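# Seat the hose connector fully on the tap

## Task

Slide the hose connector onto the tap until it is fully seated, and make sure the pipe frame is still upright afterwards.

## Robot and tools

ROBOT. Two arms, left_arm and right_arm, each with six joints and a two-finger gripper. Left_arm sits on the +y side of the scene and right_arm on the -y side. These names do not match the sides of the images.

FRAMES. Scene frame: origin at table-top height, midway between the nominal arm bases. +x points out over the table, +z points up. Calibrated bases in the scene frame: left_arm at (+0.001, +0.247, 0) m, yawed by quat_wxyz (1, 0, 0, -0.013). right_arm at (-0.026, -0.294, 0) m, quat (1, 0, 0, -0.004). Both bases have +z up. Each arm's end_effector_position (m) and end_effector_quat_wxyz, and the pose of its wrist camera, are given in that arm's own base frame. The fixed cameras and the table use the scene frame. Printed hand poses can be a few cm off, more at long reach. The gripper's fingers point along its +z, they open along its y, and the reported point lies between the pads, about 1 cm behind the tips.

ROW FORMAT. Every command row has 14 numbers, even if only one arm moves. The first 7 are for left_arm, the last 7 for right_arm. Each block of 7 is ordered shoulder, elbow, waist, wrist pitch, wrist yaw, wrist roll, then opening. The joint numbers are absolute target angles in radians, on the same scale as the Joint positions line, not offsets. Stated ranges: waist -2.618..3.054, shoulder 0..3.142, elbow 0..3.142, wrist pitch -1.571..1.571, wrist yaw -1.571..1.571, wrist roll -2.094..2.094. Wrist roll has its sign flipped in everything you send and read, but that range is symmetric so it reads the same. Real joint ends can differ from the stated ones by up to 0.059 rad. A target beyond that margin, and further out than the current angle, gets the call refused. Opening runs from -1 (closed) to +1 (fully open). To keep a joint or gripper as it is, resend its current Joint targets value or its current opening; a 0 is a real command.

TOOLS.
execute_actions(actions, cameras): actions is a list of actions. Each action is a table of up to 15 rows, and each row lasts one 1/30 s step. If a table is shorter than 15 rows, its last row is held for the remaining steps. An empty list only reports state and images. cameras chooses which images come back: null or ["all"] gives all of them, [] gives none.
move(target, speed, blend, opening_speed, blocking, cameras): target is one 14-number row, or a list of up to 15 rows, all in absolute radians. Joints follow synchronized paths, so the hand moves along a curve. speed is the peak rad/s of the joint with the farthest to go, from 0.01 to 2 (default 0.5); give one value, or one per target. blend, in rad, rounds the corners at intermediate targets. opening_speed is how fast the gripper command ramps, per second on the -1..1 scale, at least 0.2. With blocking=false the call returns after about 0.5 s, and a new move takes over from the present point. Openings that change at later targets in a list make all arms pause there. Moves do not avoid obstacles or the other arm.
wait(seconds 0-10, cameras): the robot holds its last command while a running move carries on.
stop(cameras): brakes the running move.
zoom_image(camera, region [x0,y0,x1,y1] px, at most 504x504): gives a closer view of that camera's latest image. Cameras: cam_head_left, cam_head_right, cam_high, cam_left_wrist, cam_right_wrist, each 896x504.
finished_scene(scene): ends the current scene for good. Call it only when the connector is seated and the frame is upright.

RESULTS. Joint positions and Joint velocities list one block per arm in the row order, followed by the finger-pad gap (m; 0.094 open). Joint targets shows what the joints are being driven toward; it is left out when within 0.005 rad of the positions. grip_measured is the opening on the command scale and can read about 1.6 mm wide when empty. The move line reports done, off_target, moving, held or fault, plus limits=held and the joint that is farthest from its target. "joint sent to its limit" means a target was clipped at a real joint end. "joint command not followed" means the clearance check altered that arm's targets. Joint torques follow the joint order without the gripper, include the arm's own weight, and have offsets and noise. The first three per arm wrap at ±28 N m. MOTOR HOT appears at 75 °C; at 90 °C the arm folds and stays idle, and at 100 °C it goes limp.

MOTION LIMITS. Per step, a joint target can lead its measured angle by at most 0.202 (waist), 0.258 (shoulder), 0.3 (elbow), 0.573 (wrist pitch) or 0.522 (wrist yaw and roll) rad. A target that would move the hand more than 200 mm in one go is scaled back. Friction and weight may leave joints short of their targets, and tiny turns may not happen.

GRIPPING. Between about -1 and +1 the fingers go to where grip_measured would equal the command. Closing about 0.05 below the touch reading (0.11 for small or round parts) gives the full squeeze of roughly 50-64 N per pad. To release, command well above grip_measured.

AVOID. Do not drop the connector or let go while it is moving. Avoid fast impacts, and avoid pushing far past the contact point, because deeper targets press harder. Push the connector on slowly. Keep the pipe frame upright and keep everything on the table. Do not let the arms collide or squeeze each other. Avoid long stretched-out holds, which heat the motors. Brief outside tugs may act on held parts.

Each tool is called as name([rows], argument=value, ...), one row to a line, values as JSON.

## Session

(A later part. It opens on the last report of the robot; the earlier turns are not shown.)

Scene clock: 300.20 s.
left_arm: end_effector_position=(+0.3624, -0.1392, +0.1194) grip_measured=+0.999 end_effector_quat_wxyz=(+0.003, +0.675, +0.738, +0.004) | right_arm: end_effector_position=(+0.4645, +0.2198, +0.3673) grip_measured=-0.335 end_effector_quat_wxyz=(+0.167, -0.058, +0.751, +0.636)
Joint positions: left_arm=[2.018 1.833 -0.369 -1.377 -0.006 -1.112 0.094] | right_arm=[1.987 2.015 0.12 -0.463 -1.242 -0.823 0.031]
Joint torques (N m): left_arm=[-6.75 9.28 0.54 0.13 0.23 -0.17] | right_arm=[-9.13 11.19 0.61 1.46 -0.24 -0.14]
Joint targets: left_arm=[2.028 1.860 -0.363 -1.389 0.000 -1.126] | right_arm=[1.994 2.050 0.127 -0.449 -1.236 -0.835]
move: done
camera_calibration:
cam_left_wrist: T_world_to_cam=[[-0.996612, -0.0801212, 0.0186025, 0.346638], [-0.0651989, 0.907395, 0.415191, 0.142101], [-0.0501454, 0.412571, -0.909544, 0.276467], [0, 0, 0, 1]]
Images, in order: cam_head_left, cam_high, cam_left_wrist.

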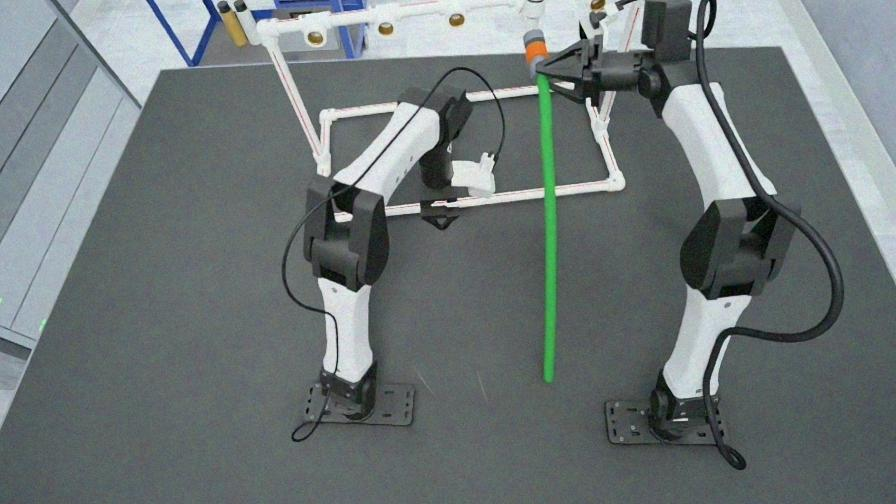

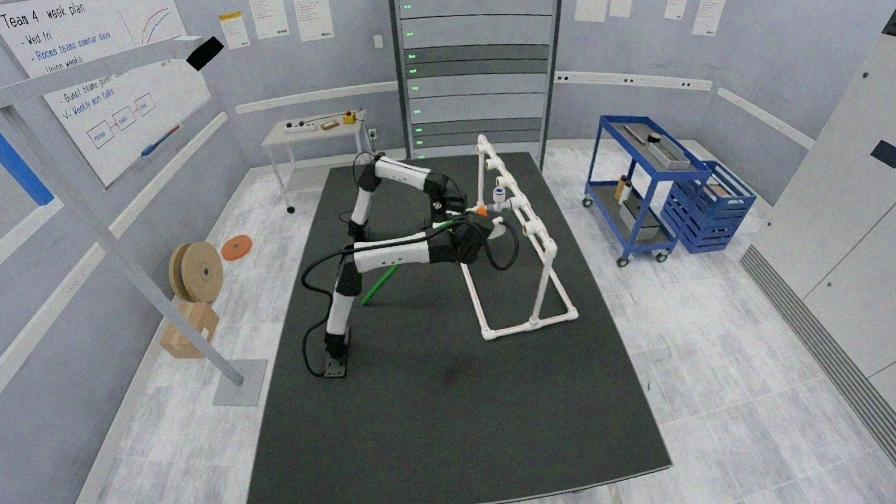

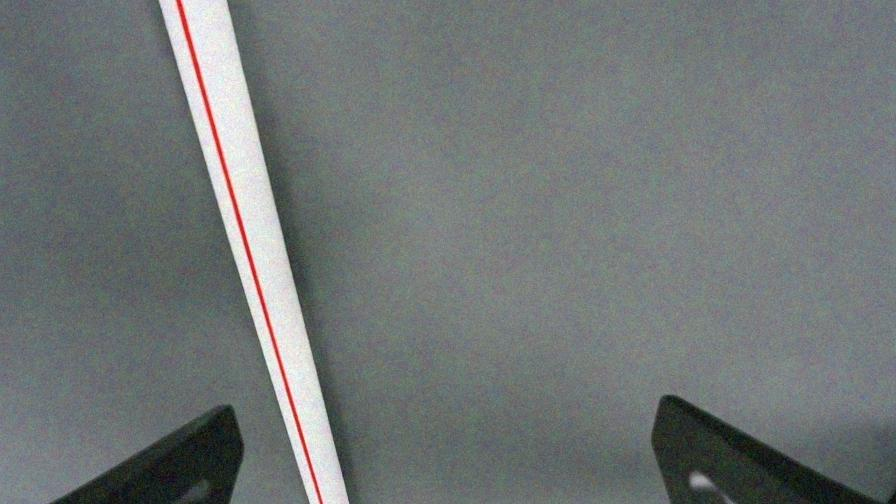

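move(target=[2.344,2.255,-0.262,-1.459,0,-1.157,1,1.994,2.05,0.127,-0.449,-1.236,-0.835,-0.7], cameras=["cam_left_wrist","cam_head_left"])

Scene clock: 308.87 s.
left_arm: end_effector_position=(+0.4413, -0.1186, +0.0945) grip_measured=+0.999 end_effector_quat_wxyz=(+0.009, +0.647, +0.762, +0.007) | right_arm: end_effector_position=(+0.4645, +0.2198, +0.3673) grip_measured=-0.335 end_effector_quat_wxyz=(+0.167, -0.058, +0.751, +0.636)
Joint positions: left_arm=[2.328 2.228 -0.265 -1.447 -0.006 -1.144 0.094] | right_arm=[1.987 2.015 0.12 -0.463 -1.242 -0.823 0.031]
Joint torques (N m): left_arm=[-8.03 9.17 0.21 0.19 0.23 -0.16] | right_arm=[-9.17 11.19 0.59 1.45 -0.25 -0.14]
Joint targets: left_arm=[2.344 2.255 -0.262 -1.459 0.000 -1.157] | right_arm=[1.994 2.050 0.127 -0.449 -1.236 -0.835]
move: done
camera_calibration:
cam_left_wrist: T_world_to_cam=[[-0.988303, -0.15242, 0.00505517, 0.416442], [-0.13697, 0.901721, 0.410047, 0.170401], [-0.0670578, 0.404558, -0.912051, 0.256027], [0, 0, 0, 1]]
Images, in order: cam_head_left, cam_left_wrist.

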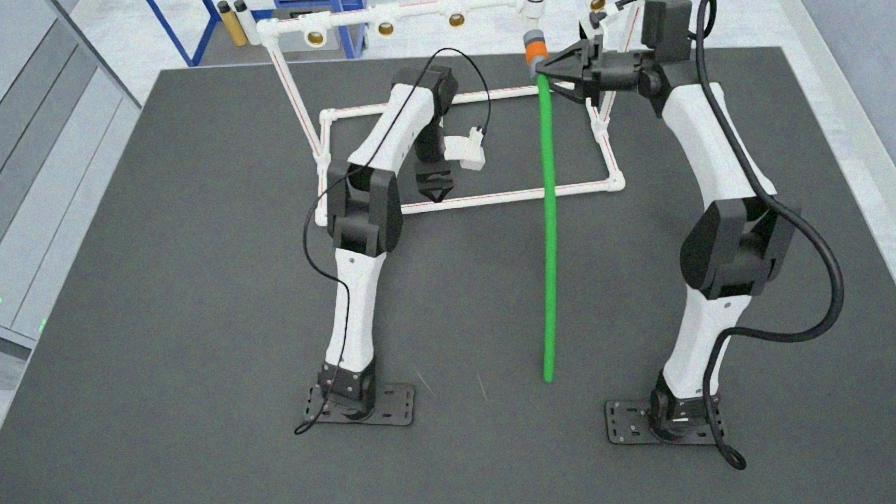

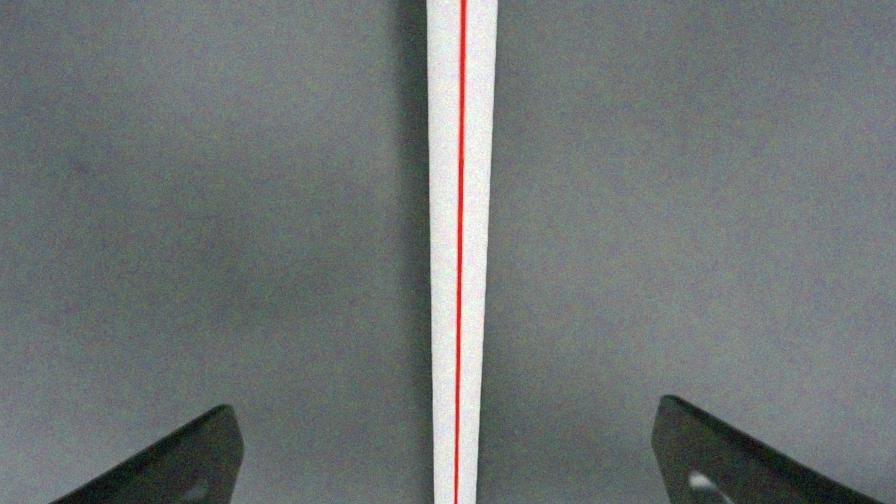

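move(target=[2.346,1.965,-0.262,-1.185,0,-1.157,1,1.994,2.05,0.127,-0.449,-1.236,-0.835,-0.7], cameras=[], speed=0.2)

Scene clock: 312.73 s.
left_arm: end_effector_position=(+0.4386, -0.1179, +0.0291) grip_measured=+0.999 end_effector_quat_wxyz=(+0.003, +0.647, +0.762, +0.005) | right_arm: end_effector_position=(+0.4645, +0.2198, +0.3673) grip_measured=-0.335 end_effector_quat_wxyz=(+0.167, -0.058, +0.751, +0.636)
Joint positions: left_arm=[2.328 1.968 -0.265 -1.201 -0.006 -1.144 0.094] | right_arm=[1.987 2.015 0.12 -0.463 -1.242 -0.823 0.031]
Joint torques (N m): left_arm=[-7.88 6.42 0.18 0.48 0.24 -0.18] | right_arm=[-9.14 11.15 0.59 1.46 -0.24 -0.14]
Joint targets: left_arm=[2.346 1.965 -0.262 -1.185 0.000 -1.157] | right_arm=[1.994 2.050 0.127 -0.449 -1.236 -0.835]
move: done

Lower ~7 mm then close.

move([
  [2.361,1.963,-0.262,-1.165,0,-1.157,1,1.994,2.05,0.127,-0.449,-1.236,-0.835,-0.7],
  [2.361,1.963,-0.262,-1.165,0,-1.157,-1,1.994,2.05,0.127,-0.449,-1.236,-0.835,-0.7],
], cameras=["cam_left_wrist","cam_head_left","cam_right_wrist"], opening_speed=0.4, speed=0.2)

Scene clock: 320.43 s.
left_arm: end_effector_position=(+0.4381, -0.1178, +0.0220) grip_measured=-0.632 end_effector_quat_wxyz=(-0.002, +0.649, +0.761, +0.002) | right_arm: end_effector_position=(+0.4645, +0.2198, +0.3673) grip_measured=-0.335 end_effector_quat_wxyz=(+0.167, -0.058, +0.751, +0.636)
Joint positions: left_arm=[2.343 1.965 -0.265 -1.195 -0.005 -1.147 0.017] | right_arm=[1.987 2.015 0.12 -0.463 -1.242 -0.823 0.031]
Joint torques (N m): left_arm=[-7.94 6.43 0.16 0.61 0.24 -0.13] | right_arm=[-9.14 11.21 0.62 1.45 -0.24 -0.14]
Joint targets: left_arm=[2.361 1.963 -0.262 -1.165 0.000 -1.157] | right_arm=[1.994 2.050 0.127 -0.449 -1.236 -0.835]
move: done
camera_calibration:
cam_left_wrist: T_world_to_cam=[[-0.988355, -0.149495, 0.0283894, 0.413592], [-0.12406, 0.899682, 0.418546, 0.192949], [-0.0881118, 0.41015, -0.907752, 0.199161], [0, 0, 0, 1]]
cam_right_wrist: T_world_to_cam=[[0.286382, -0.201255, -0.93674, 0.254055], [-0.932104, -0.284792, -0.223778, 0.619783], [-0.221739, 0.937225, -0.26915, 0.0819996], [0, 0, 0, 1]]
Images, in order: cam_head_left, cam_left_wrist, cam_right_wrist.

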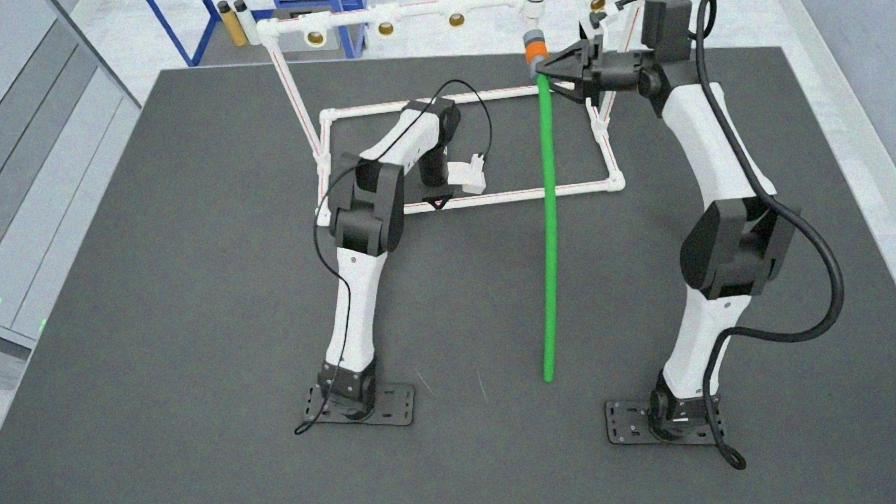

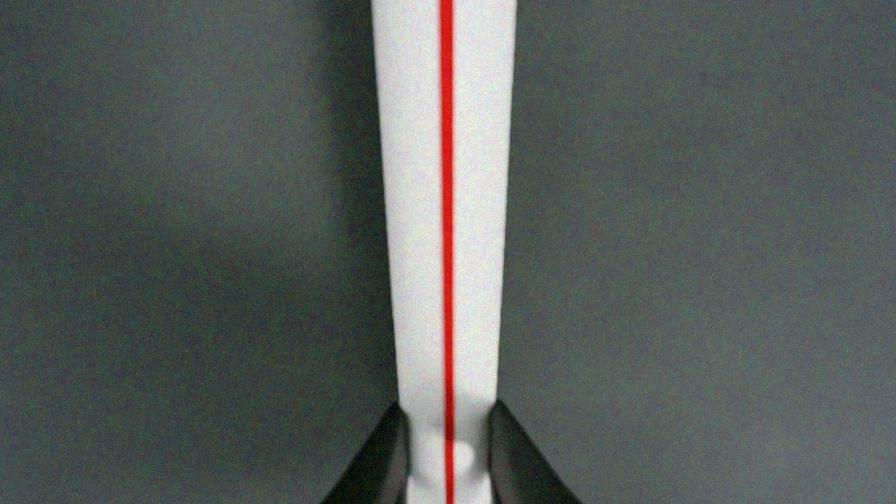

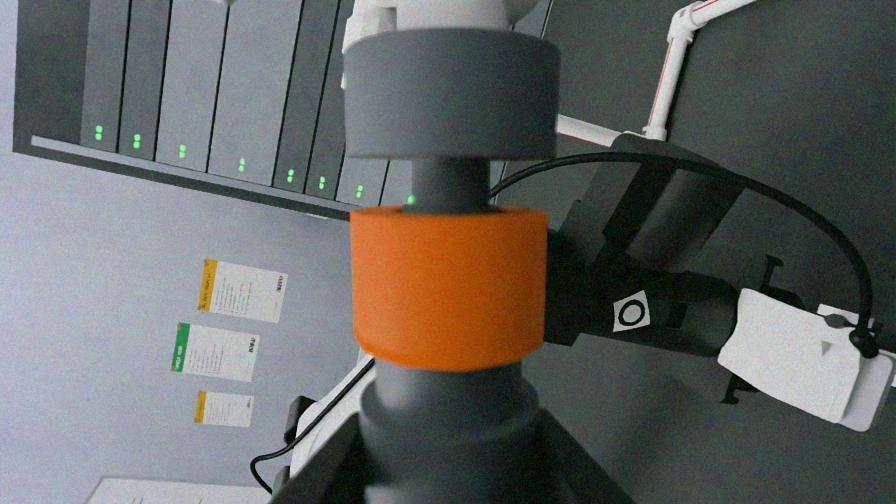

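move(target=[2.361,1.963,-0.262,-1.165,0,-1.157,-1,2.045,2.135,0.128,-0.475,-1.234,-0.835,-0.7], cameras=["cam_head_left","cam_right_wrist"], speed=0.06)

Scene clock: 324.67 s.
left_arm: end_effector_position=(+0.4435, -0.1193, +0.0221) grip_measured=-0.632 end_effector_quat_wxyz=(+0.008, +0.648, +0.761, +0.007) | right_arm: end_effector_position=(+0.4739, +0.2211, +0.3679) grip_measured=-0.335 end_effector_quat_wxyz=(+0.163, -0.056, +0.752, +0.636)
Joint positions: left_arm=[2.343 1.965 -0.265 -1.172 -0.005 -1.147 0.017] | right_arm=[2.039 2.098 0.12 -0.501 -1.245 -0.823 0.031]
Joint torques (N m): left_arm=[-7.98 6.52 0.18 0.39 0.23 -0.14] | right_arm=[-9.55 11.44 0.69 1.58 -0.2 -0.15]
Joint targets: left_arm=[2.361 1.963 -0.262 -1.165 0.000 -1.157] | right_arm=[2.045 2.135 0.128 -0.475 -1.234 -0.835]
move: off_target (right_arm); right_arm: the elbow is farthest, 0.037 rad from its target
camera_calibration:
cam_right_wrist: T_world_to_cam=[[0.279585, -0.200619, -0.938927, 0.256154], [-0.933205, -0.286713, -0.21662, 0.627383], [-0.225744, 0.936775, -0.26738, 0.0844387], [0, 0, 0, 1]]
Images, in order: cam_head_left, cam_right_wrist.

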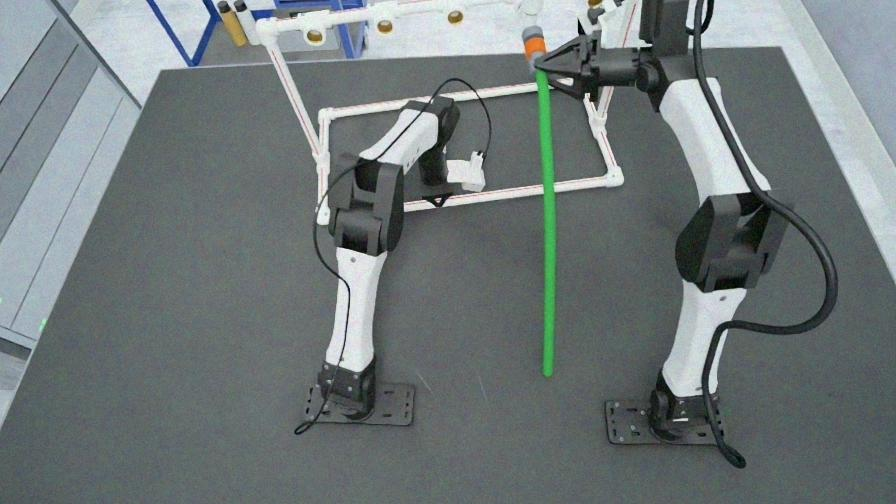

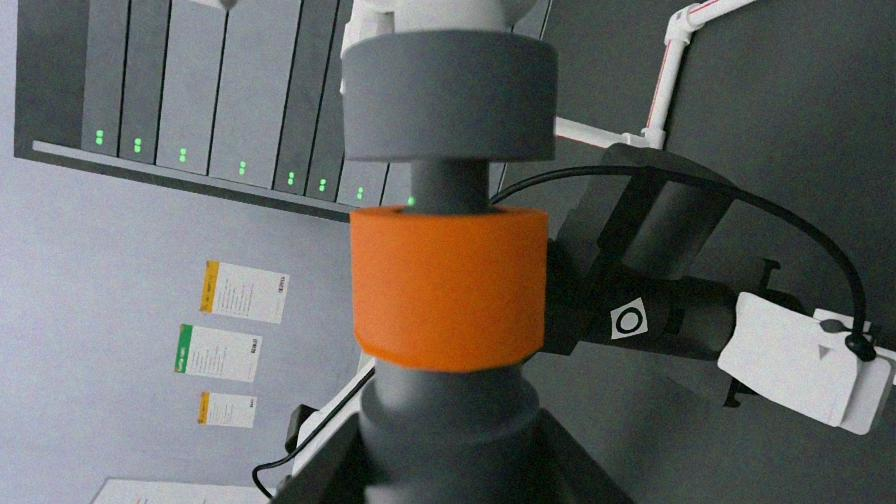

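move(target=[2.361,1.963,-0.262,-1.24,0,-1.157,-1,2.045,2.135,0.128,-0.475,-1.234,-0.835,-0.7], cameras=["cam_head_left","cam_right_wrist"], speed=0.06)

Scene clock: 331.57 s.
left_arm: end_effector_position=(+0.4428, -0.1191, +0.0220) grip_measured=-0.632 end_effector_quat_wxyz=(+0.007, +0.648, +0.761, +0.006) | right_arm: end_effector_position=(+0.4739, +0.2211, +0.3680) grip_measured=-0.335 end_effector_quat_wxyz=(+0.163, -0.056, +0.752, +0.636)
Joint positions: left_arm=[2.343 1.965 -0.265 -1.175 -0.005 -1.147 0.017] | right_arm=[2.039 2.098 0.12 -0.501 -1.245 -0.823 0.031]
Joint torques (N m): left_arm=[-7.98 6.43 0.18 -0.45 0.23 -0.12] | right_arm=[-9.57 11.38 0.68 1.57 -0.2 -0.14]
Joint targets: left_arm=[2.361 1.963 -0.262 -1.240 0.000 -1.157] | right_arm=[2.045 2.135 0.128 -0.475 -1.234 -0.835]
move: off_target (left_arm, right_arm); left_arm: the wrist pitch is farthest, 0.065 rad from its target; right_arm: the elbow is farthest, 0.037 rad from its target
camera_calibration:
cam_right_wrist: T_world_to_cam=[[0.279585, -0.200619, -0.938927, 0.256247], [-0.933205, -0.286713, -0.21662, 0.627376], [-0.225744, 0.936775, -0.26738, 0.0844601], [0, 0, 0, 1]]
Images, in order: cam_head_left, cam_right_wrist.

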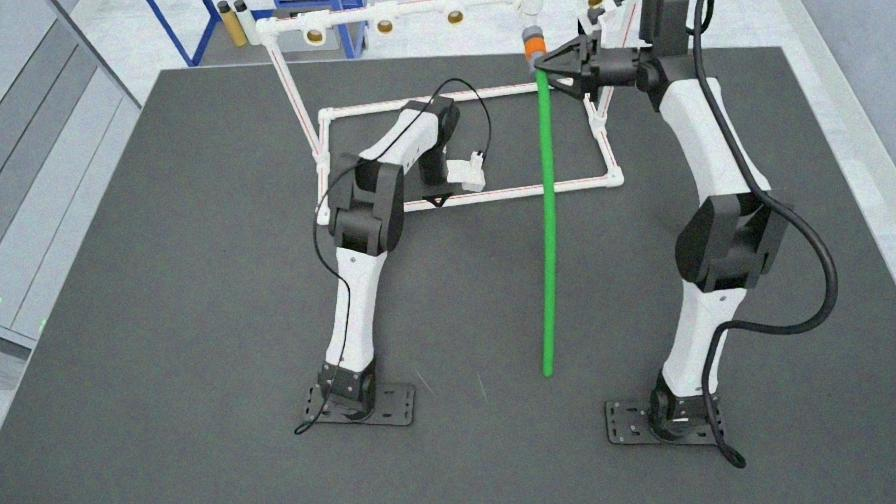

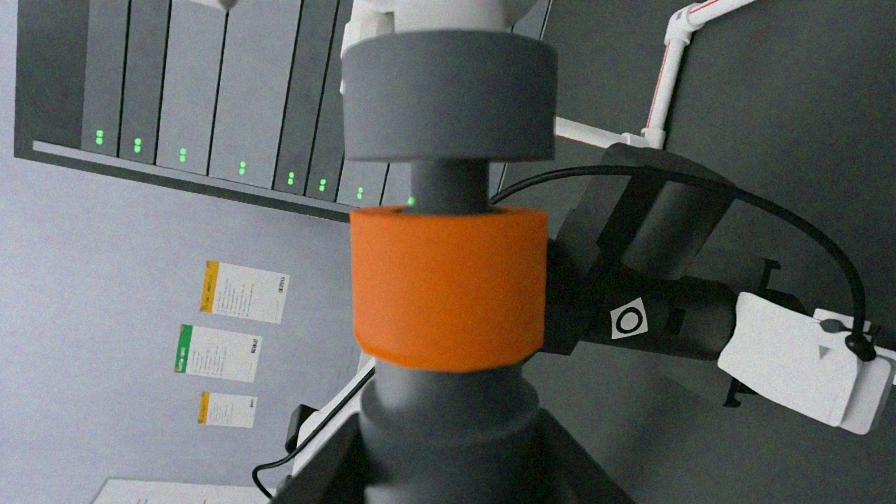

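move(target=[2.34,1.963,-0.262,-1.45,0,-1.157,-1,2.097,2.225,0.13,-0.505,-1.234,-0.835,-0.7], cameras=["cam_head_left","cam_high","cam_right_wrist"], speed=0.1)

Scene clock: 336.10 s.
left_arm: end_effector_position=(+0.4295, -0.1114, +0.0249) grip_measured=-0.632 end_effector_quat_wxyz=(-0.023, +0.646, +0.763, -0.003) | right_arm: end_effector_position=(+0.4740, +0.2280, +0.3718) grip_measured=-0.335 end_effector_quat_wxyz=(+0.145, -0.065, +0.748, +0.645)
Joint positions: left_arm=[2.343 1.976 -0.259 -1.247 -0.014 -1.147 0.017] | right_arm=[2.088 2.185 0.13 -0.553 -1.278 -0.823 0.031]
Joint torques (N m): left_arm=[-9.57 5.31 -0.23 -2.27 0.34 -0.14] | right_arm=[-9.57 11.55 -0.05 1.76 0.19 -0.15]
Joint targets: left_arm=[2.340 1.963 -0.262 -1.450 0.000 -1.157] | right_arm=[2.097 2.225 0.130 -0.505 -1.234 -0.835]
move: off_target (left_arm, right_arm); left_arm: the wrist pitch is farthest, 0.203 rad from its target; right_arm: the wrist pitch is farthest, 0.048 rad from its target
camera_calibration:
cam_right_wrist: T_world_to_cam=[[0.272337, -0.177448, -0.945698, 0.261812], [-0.924215, -0.321678, -0.205791, 0.630023], [-0.267693, 0.930073, -0.251605, 0.0945302], [0, 0, 0, 1]]
Images, in order: cam_head_left, cam_high, cam_right_wrist.

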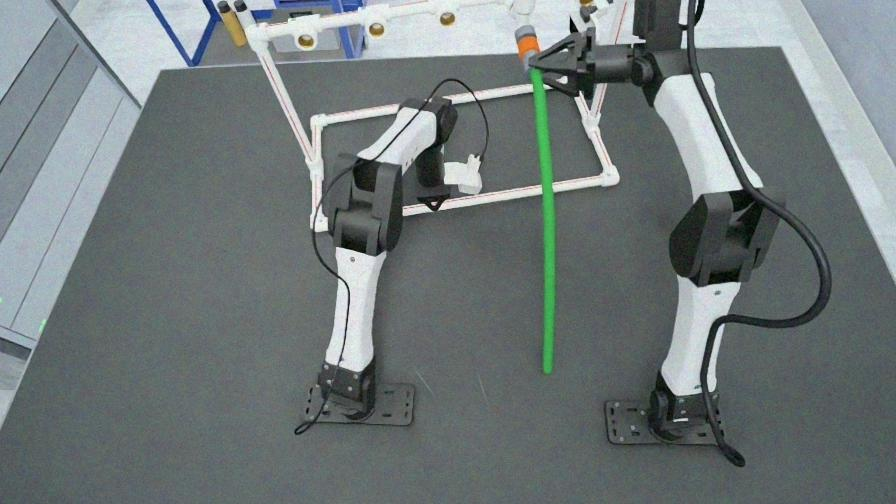

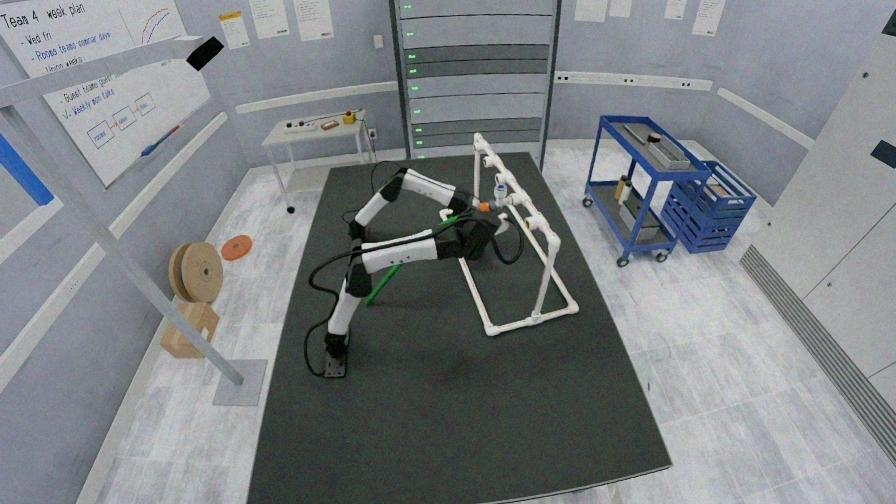

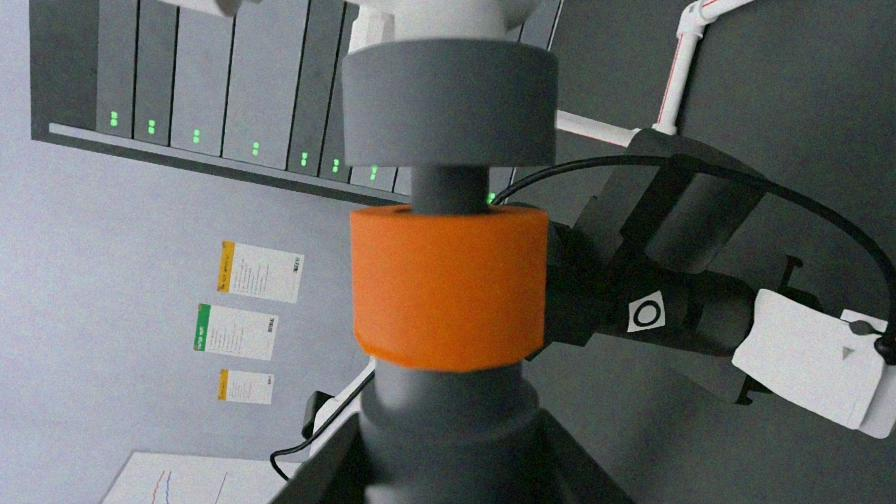

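move(target=[2.31,1.963,-0.262,-1.56,0,-1.157,-1,2.11,2.25,0.13,-0.48,-1.08,-0.835,-0.7], cameras=["cam_head_left","cam_high","cam_right_wrist"], speed=0.1)

Scene clock: 348.87 s.
left_arm: end_effector_position=(+0.4243, -0.1093, +0.0315) grip_measured=-0.632 end_effector_quat_wxyz=(-0.032, +0.645, +0.763, -0.007) | right_arm: end_effector_position=(+0.4799, +0.2314, +0.3777) grip_measured=-0.335 end_effector_quat_wxyz=(+0.166, -0.058, +0.754, +0.633)
Joint positions: left_arm=[2.336 1.989 -0.258 -1.287 -0.015 -1.145 0.017] | right_arm=[2.09 2.217 0.142 -0.554 -1.22 -0.833 0.031]
Joint torques (N m): left_arm=[-11.36 4.16 -0.36 -3.08 0.34 -0.15] | right_arm=[-8.62 10.92 -1.09 2.03 1.37 -0.04]
Joint targets: left_arm=[2.310 1.963 -0.262 -1.553 0.000 -1.157] | right_arm=[2.110 2.250 0.130 -0.480 -1.080 -0.835]
joint sent to its limit (left arm) — the wrist pitch, lower limit.
move: off_target (left_arm, right_arm); left_arm: the wrist pitch is farthest, 0.273 rad from its target; right_arm: the wrist yaw is farthest, 0.140 rad from its target
camera_calibration:
cam_right_wrist: T_world_to_cam=[[0.285148, -0.207826, -0.935681, 0.263527], [-0.932486, -0.285975, -0.220656, 0.639053], [-0.221724, 0.935428, -0.27534, 0.0800968], [0, 0, 0, 1]]
Images, in order: cam_head_left, cam_high, cam_right_wrist.

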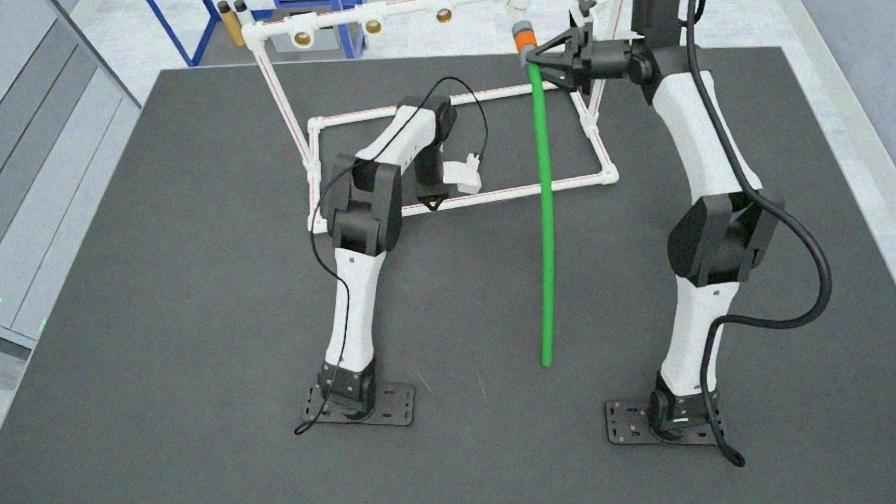

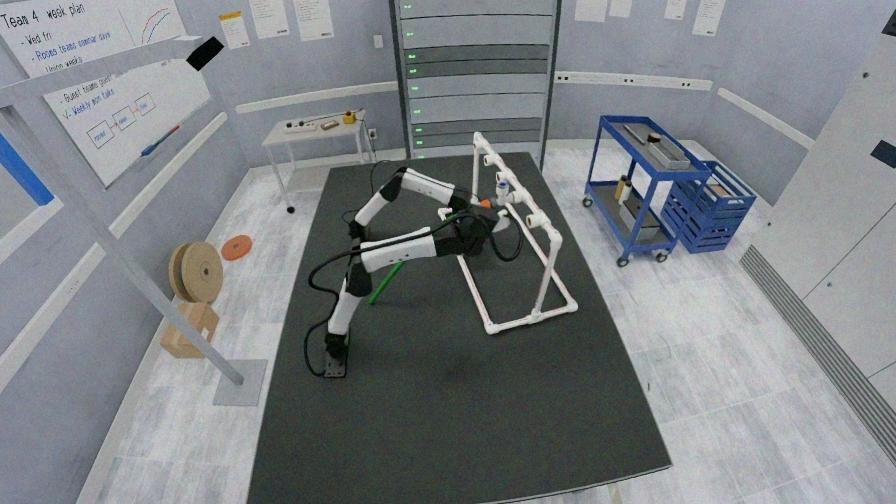

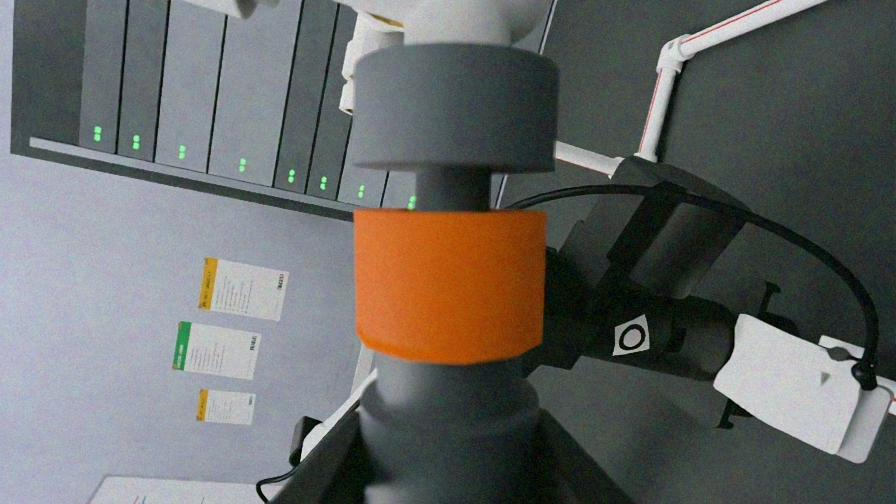

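move([
  [2.34,1.963,-0.262,-1.29,0,-1.157,-1,2.08,2.23,0.135,-0.535,-1.25,-0.835,-0.7],
  [2.34,1.963,-0.262,-1.29,0,-1.157,0.6,2.08,2.23,0.135,-0.535,-1.25,-0.835,-0.7],
  [2.344,2.255,-0.262,-1.459,0,-1.157,0.6,2.08,2.23,0.135,-0.535,-1.25,-0.835,-0.7],
], cameras=["cam_head_left","cam_head_right","cam_high","cam_right_wrist"], speed=0.2)

zoom_image(camera="cam_high", region=[450, 170, 530, 240])

zoom_image(camera="cam_head_right", region=[480, 0, 600, 90])

zoom_image(camera="cam_head_left", region=[480, 0, 600, 90])

Scene clock: 361.93 s.
left_arm: end_effector_position=(+0.4426, -0.1145, +0.0917) grip_measured=+0.599 end_effector_quat_wxyz=(+0.005, +0.645, +0.764, +0.010) | right_arm: end_effector_position=(+0.4738, +0.2323, +0.3765) grip_measured=-0.335 end_effector_quat_wxyz=(+0.147, -0.058, +0.753, +0.639)
Joint positions: left_arm=[2.336 2.23 -0.258 -1.447 -0.014 -1.144 0.075] | right_arm=[2.09 2.217 0.142 -0.582 -1.249 -0.833 0.031]
Joint torques (N m): left_arm=[-8.69 9.06 -0.31 0.16 0.32 -0.16] | right_arm=[-11.23 8.85 -0.62 1.75 -0.34 -0.04]
Heat: left arm: 54 °C; right arm: 60 °C.
Joint targets: left_arm=[2.344 2.255 -0.262 -1.459 0.000 -1.157] | right_arm=[2.080 2.230 0.135 -0.535 -1.250 -0.835]
move: off_target (right_arm); right_arm: the wrist pitch is farthest, 0.047 rad from its target
camera_calibration:
cam_right_wrist: T_world_to_cam=[[0.262864, -0.192547, -0.945425, 0.274925], [-0.930697, -0.308943, -0.19585, 0.628526], [-0.254372, 0.931386, -0.260413, 0.088431], [0, 0, 0, 1]]
Images, in order: cam_head_left, cam_head_right, cam_high, cam_right_wrist.

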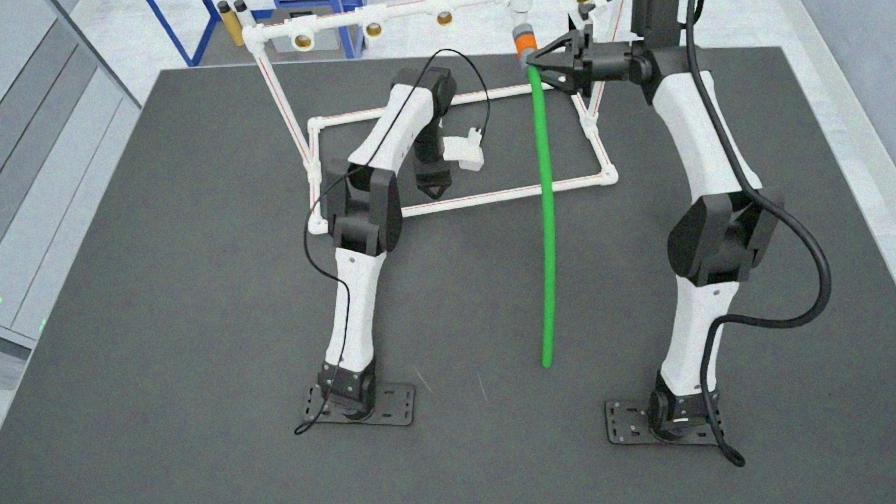

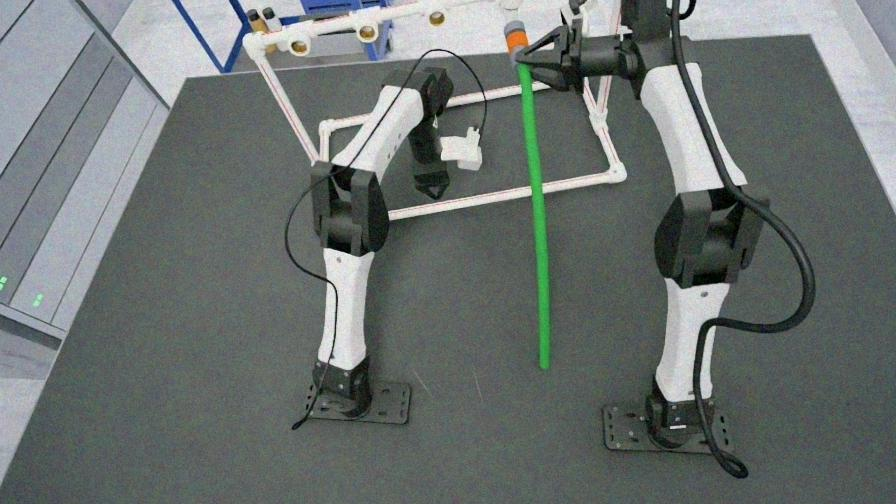

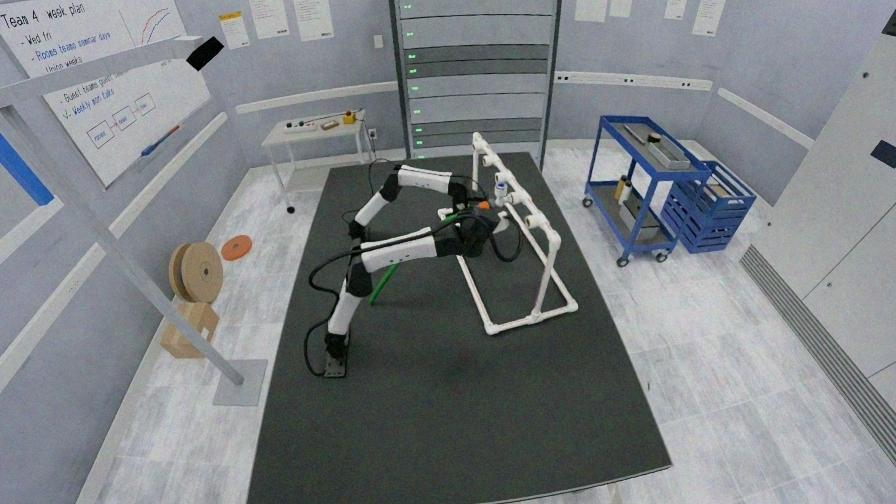

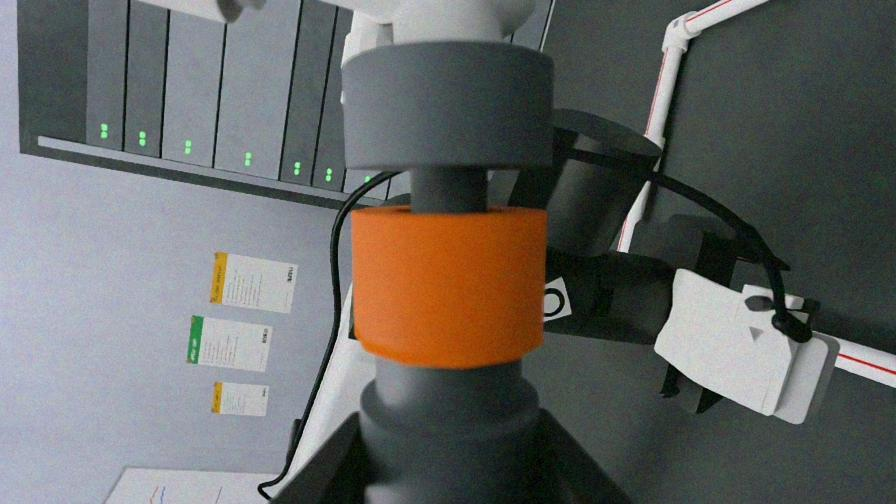

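Scaled by 6.300 from the camera's 896x504 image, which has a finer 1280x720 frame.

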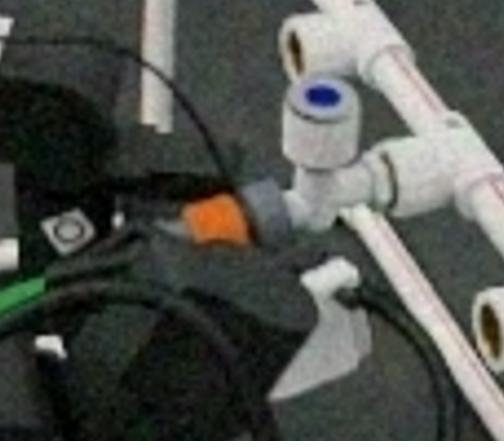

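Scaled by 4.200 from the camera's 896x504 image, which has a finer 1280x720 frame.

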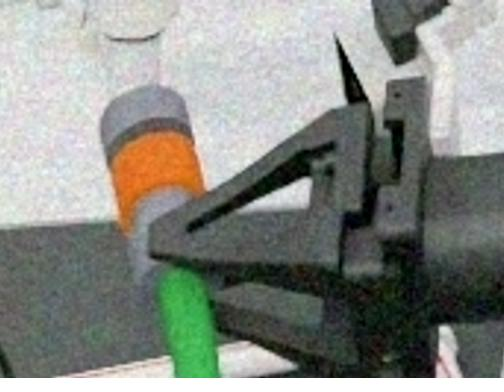

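Scaled by 4.200 from the camera's 896x504 image, which has a finer 1280x720 frame.

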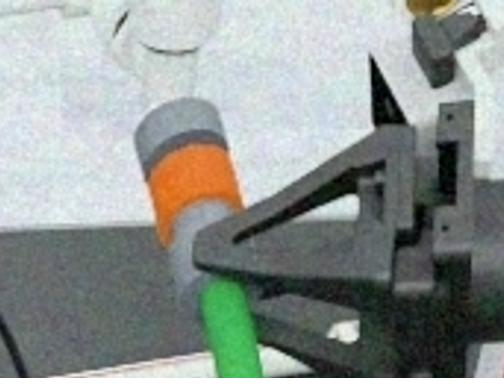

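move([
  [1.9,1.9,-0.1,-1.0,0.3,-0.7,0.25,2.08,2.23,0.135,-0.535,-1.25,-0.835,-0.7],
  [1.744,1.78,-0.113,0.0,0.847,-0.256,0.25,2.08,2.23,0.135,-0.535,-1.25,-0.835,-0.7],
], speed=0.6, blend=0.1)

Scene clock: 384.33 s.
left_arm: end_effector_position=(+0.4938, -0.1804, +0.4279) grip_measured=+0.251 end_effector_quat_wxyz=(+0.661, +0.400, +0.590, -0.236) | right_arm: end_effector_position=(+0.4738, +0.2323, +0.3765) grip_measured=-0.335 end_effector_quat_wxyz=(+0.147, -0.058, +0.753, +0.639)
Joint positions: left_arm=[1.783 1.786 -0.106 -0.025 0.833 -0.27 0.059] | right_arm=[2.09 2.217 0.142 -0.582 -1.249 -0.833 0.031]
Joint torques (N m): left_arm=[-9.83 7.28 -0.66 2.34 0.28 0.16] | right_arm=[-11.23 8.84 -0.62 1.75 -0.35 -0.04]
Heat: left arm: 56 °C; right arm: 66 °C.
Joint targets: left_arm=[1.744 1.780 -0.113 0.000 0.847 -0.256] | right_arm=[2.080 2.230 0.135 -0.535 -1.250 -0.835]
move: off_target (left_arm, right_arm); left_arm: the shoulder is farthest, 0.039 rad from its target; right_arm: the wrist pitch is farthest, 0.047 rad from its target
camera_calibration:
cam_left_wrist: T_world_to_cam=[[-0.798367, -0.543583, -0.25909, 0.405852], [-0.0521701, 0.491079, -0.869551, 0.528234], [0.599907, -0.680704, -0.42042, -0.146893], [0, 0, 0, 1]]
cam_right_wrist: T_world_to_cam=[[0.262864, -0.192547, -0.945425, 0.274925], [-0.930697, -0.308943, -0.19585, 0.628526], [-0.254372, 0.931386, -0.260413, 0.088431], [0, 0, 0, 1]]

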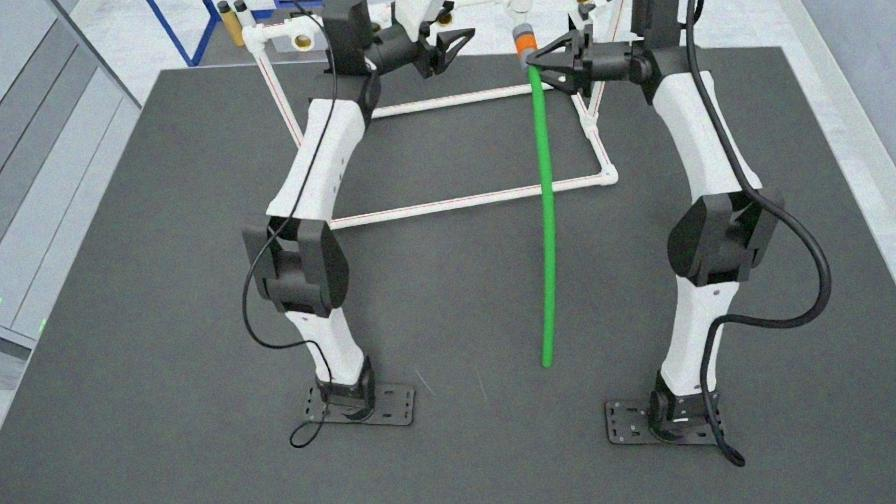

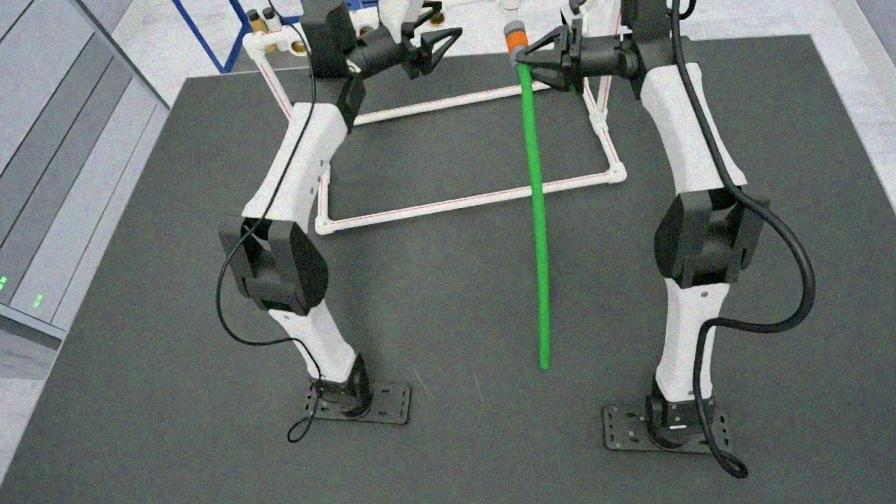

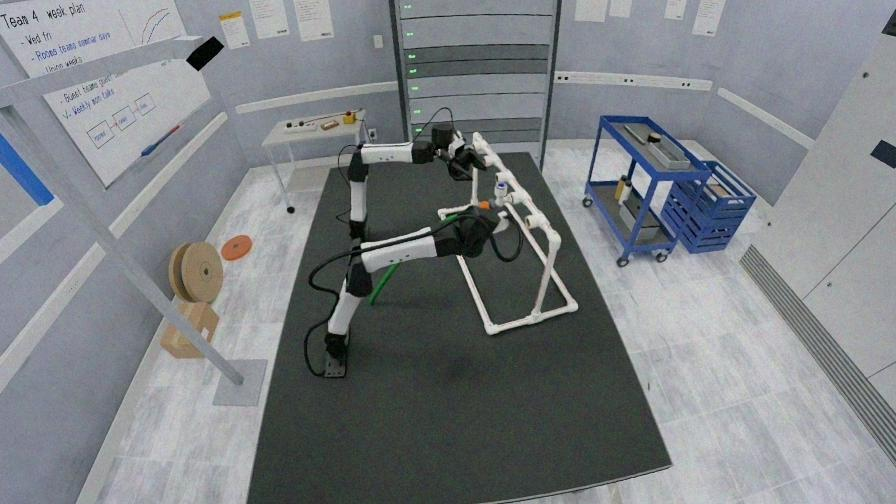

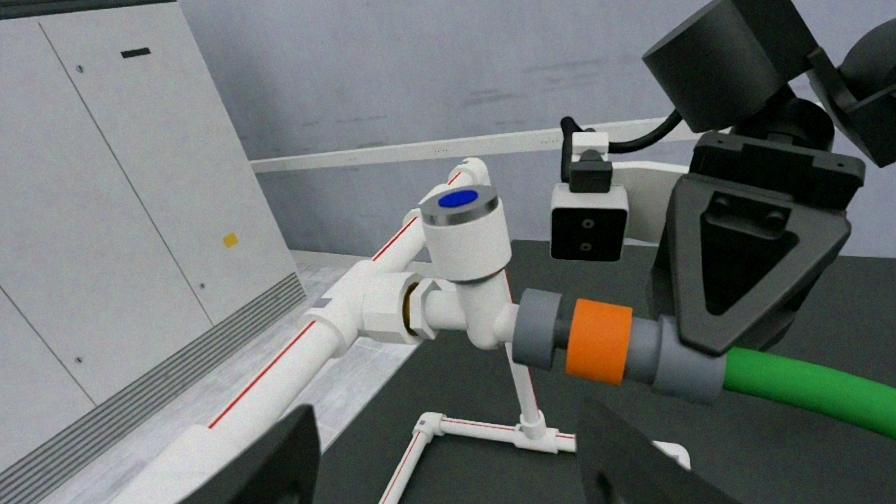

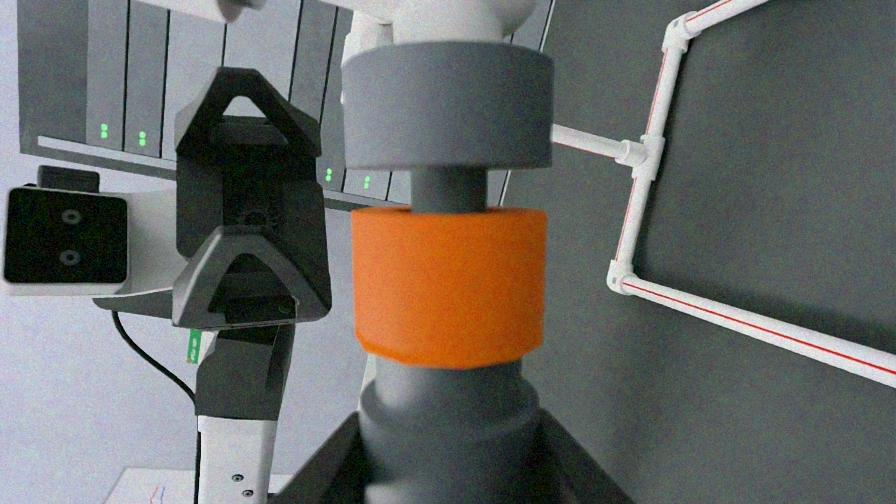

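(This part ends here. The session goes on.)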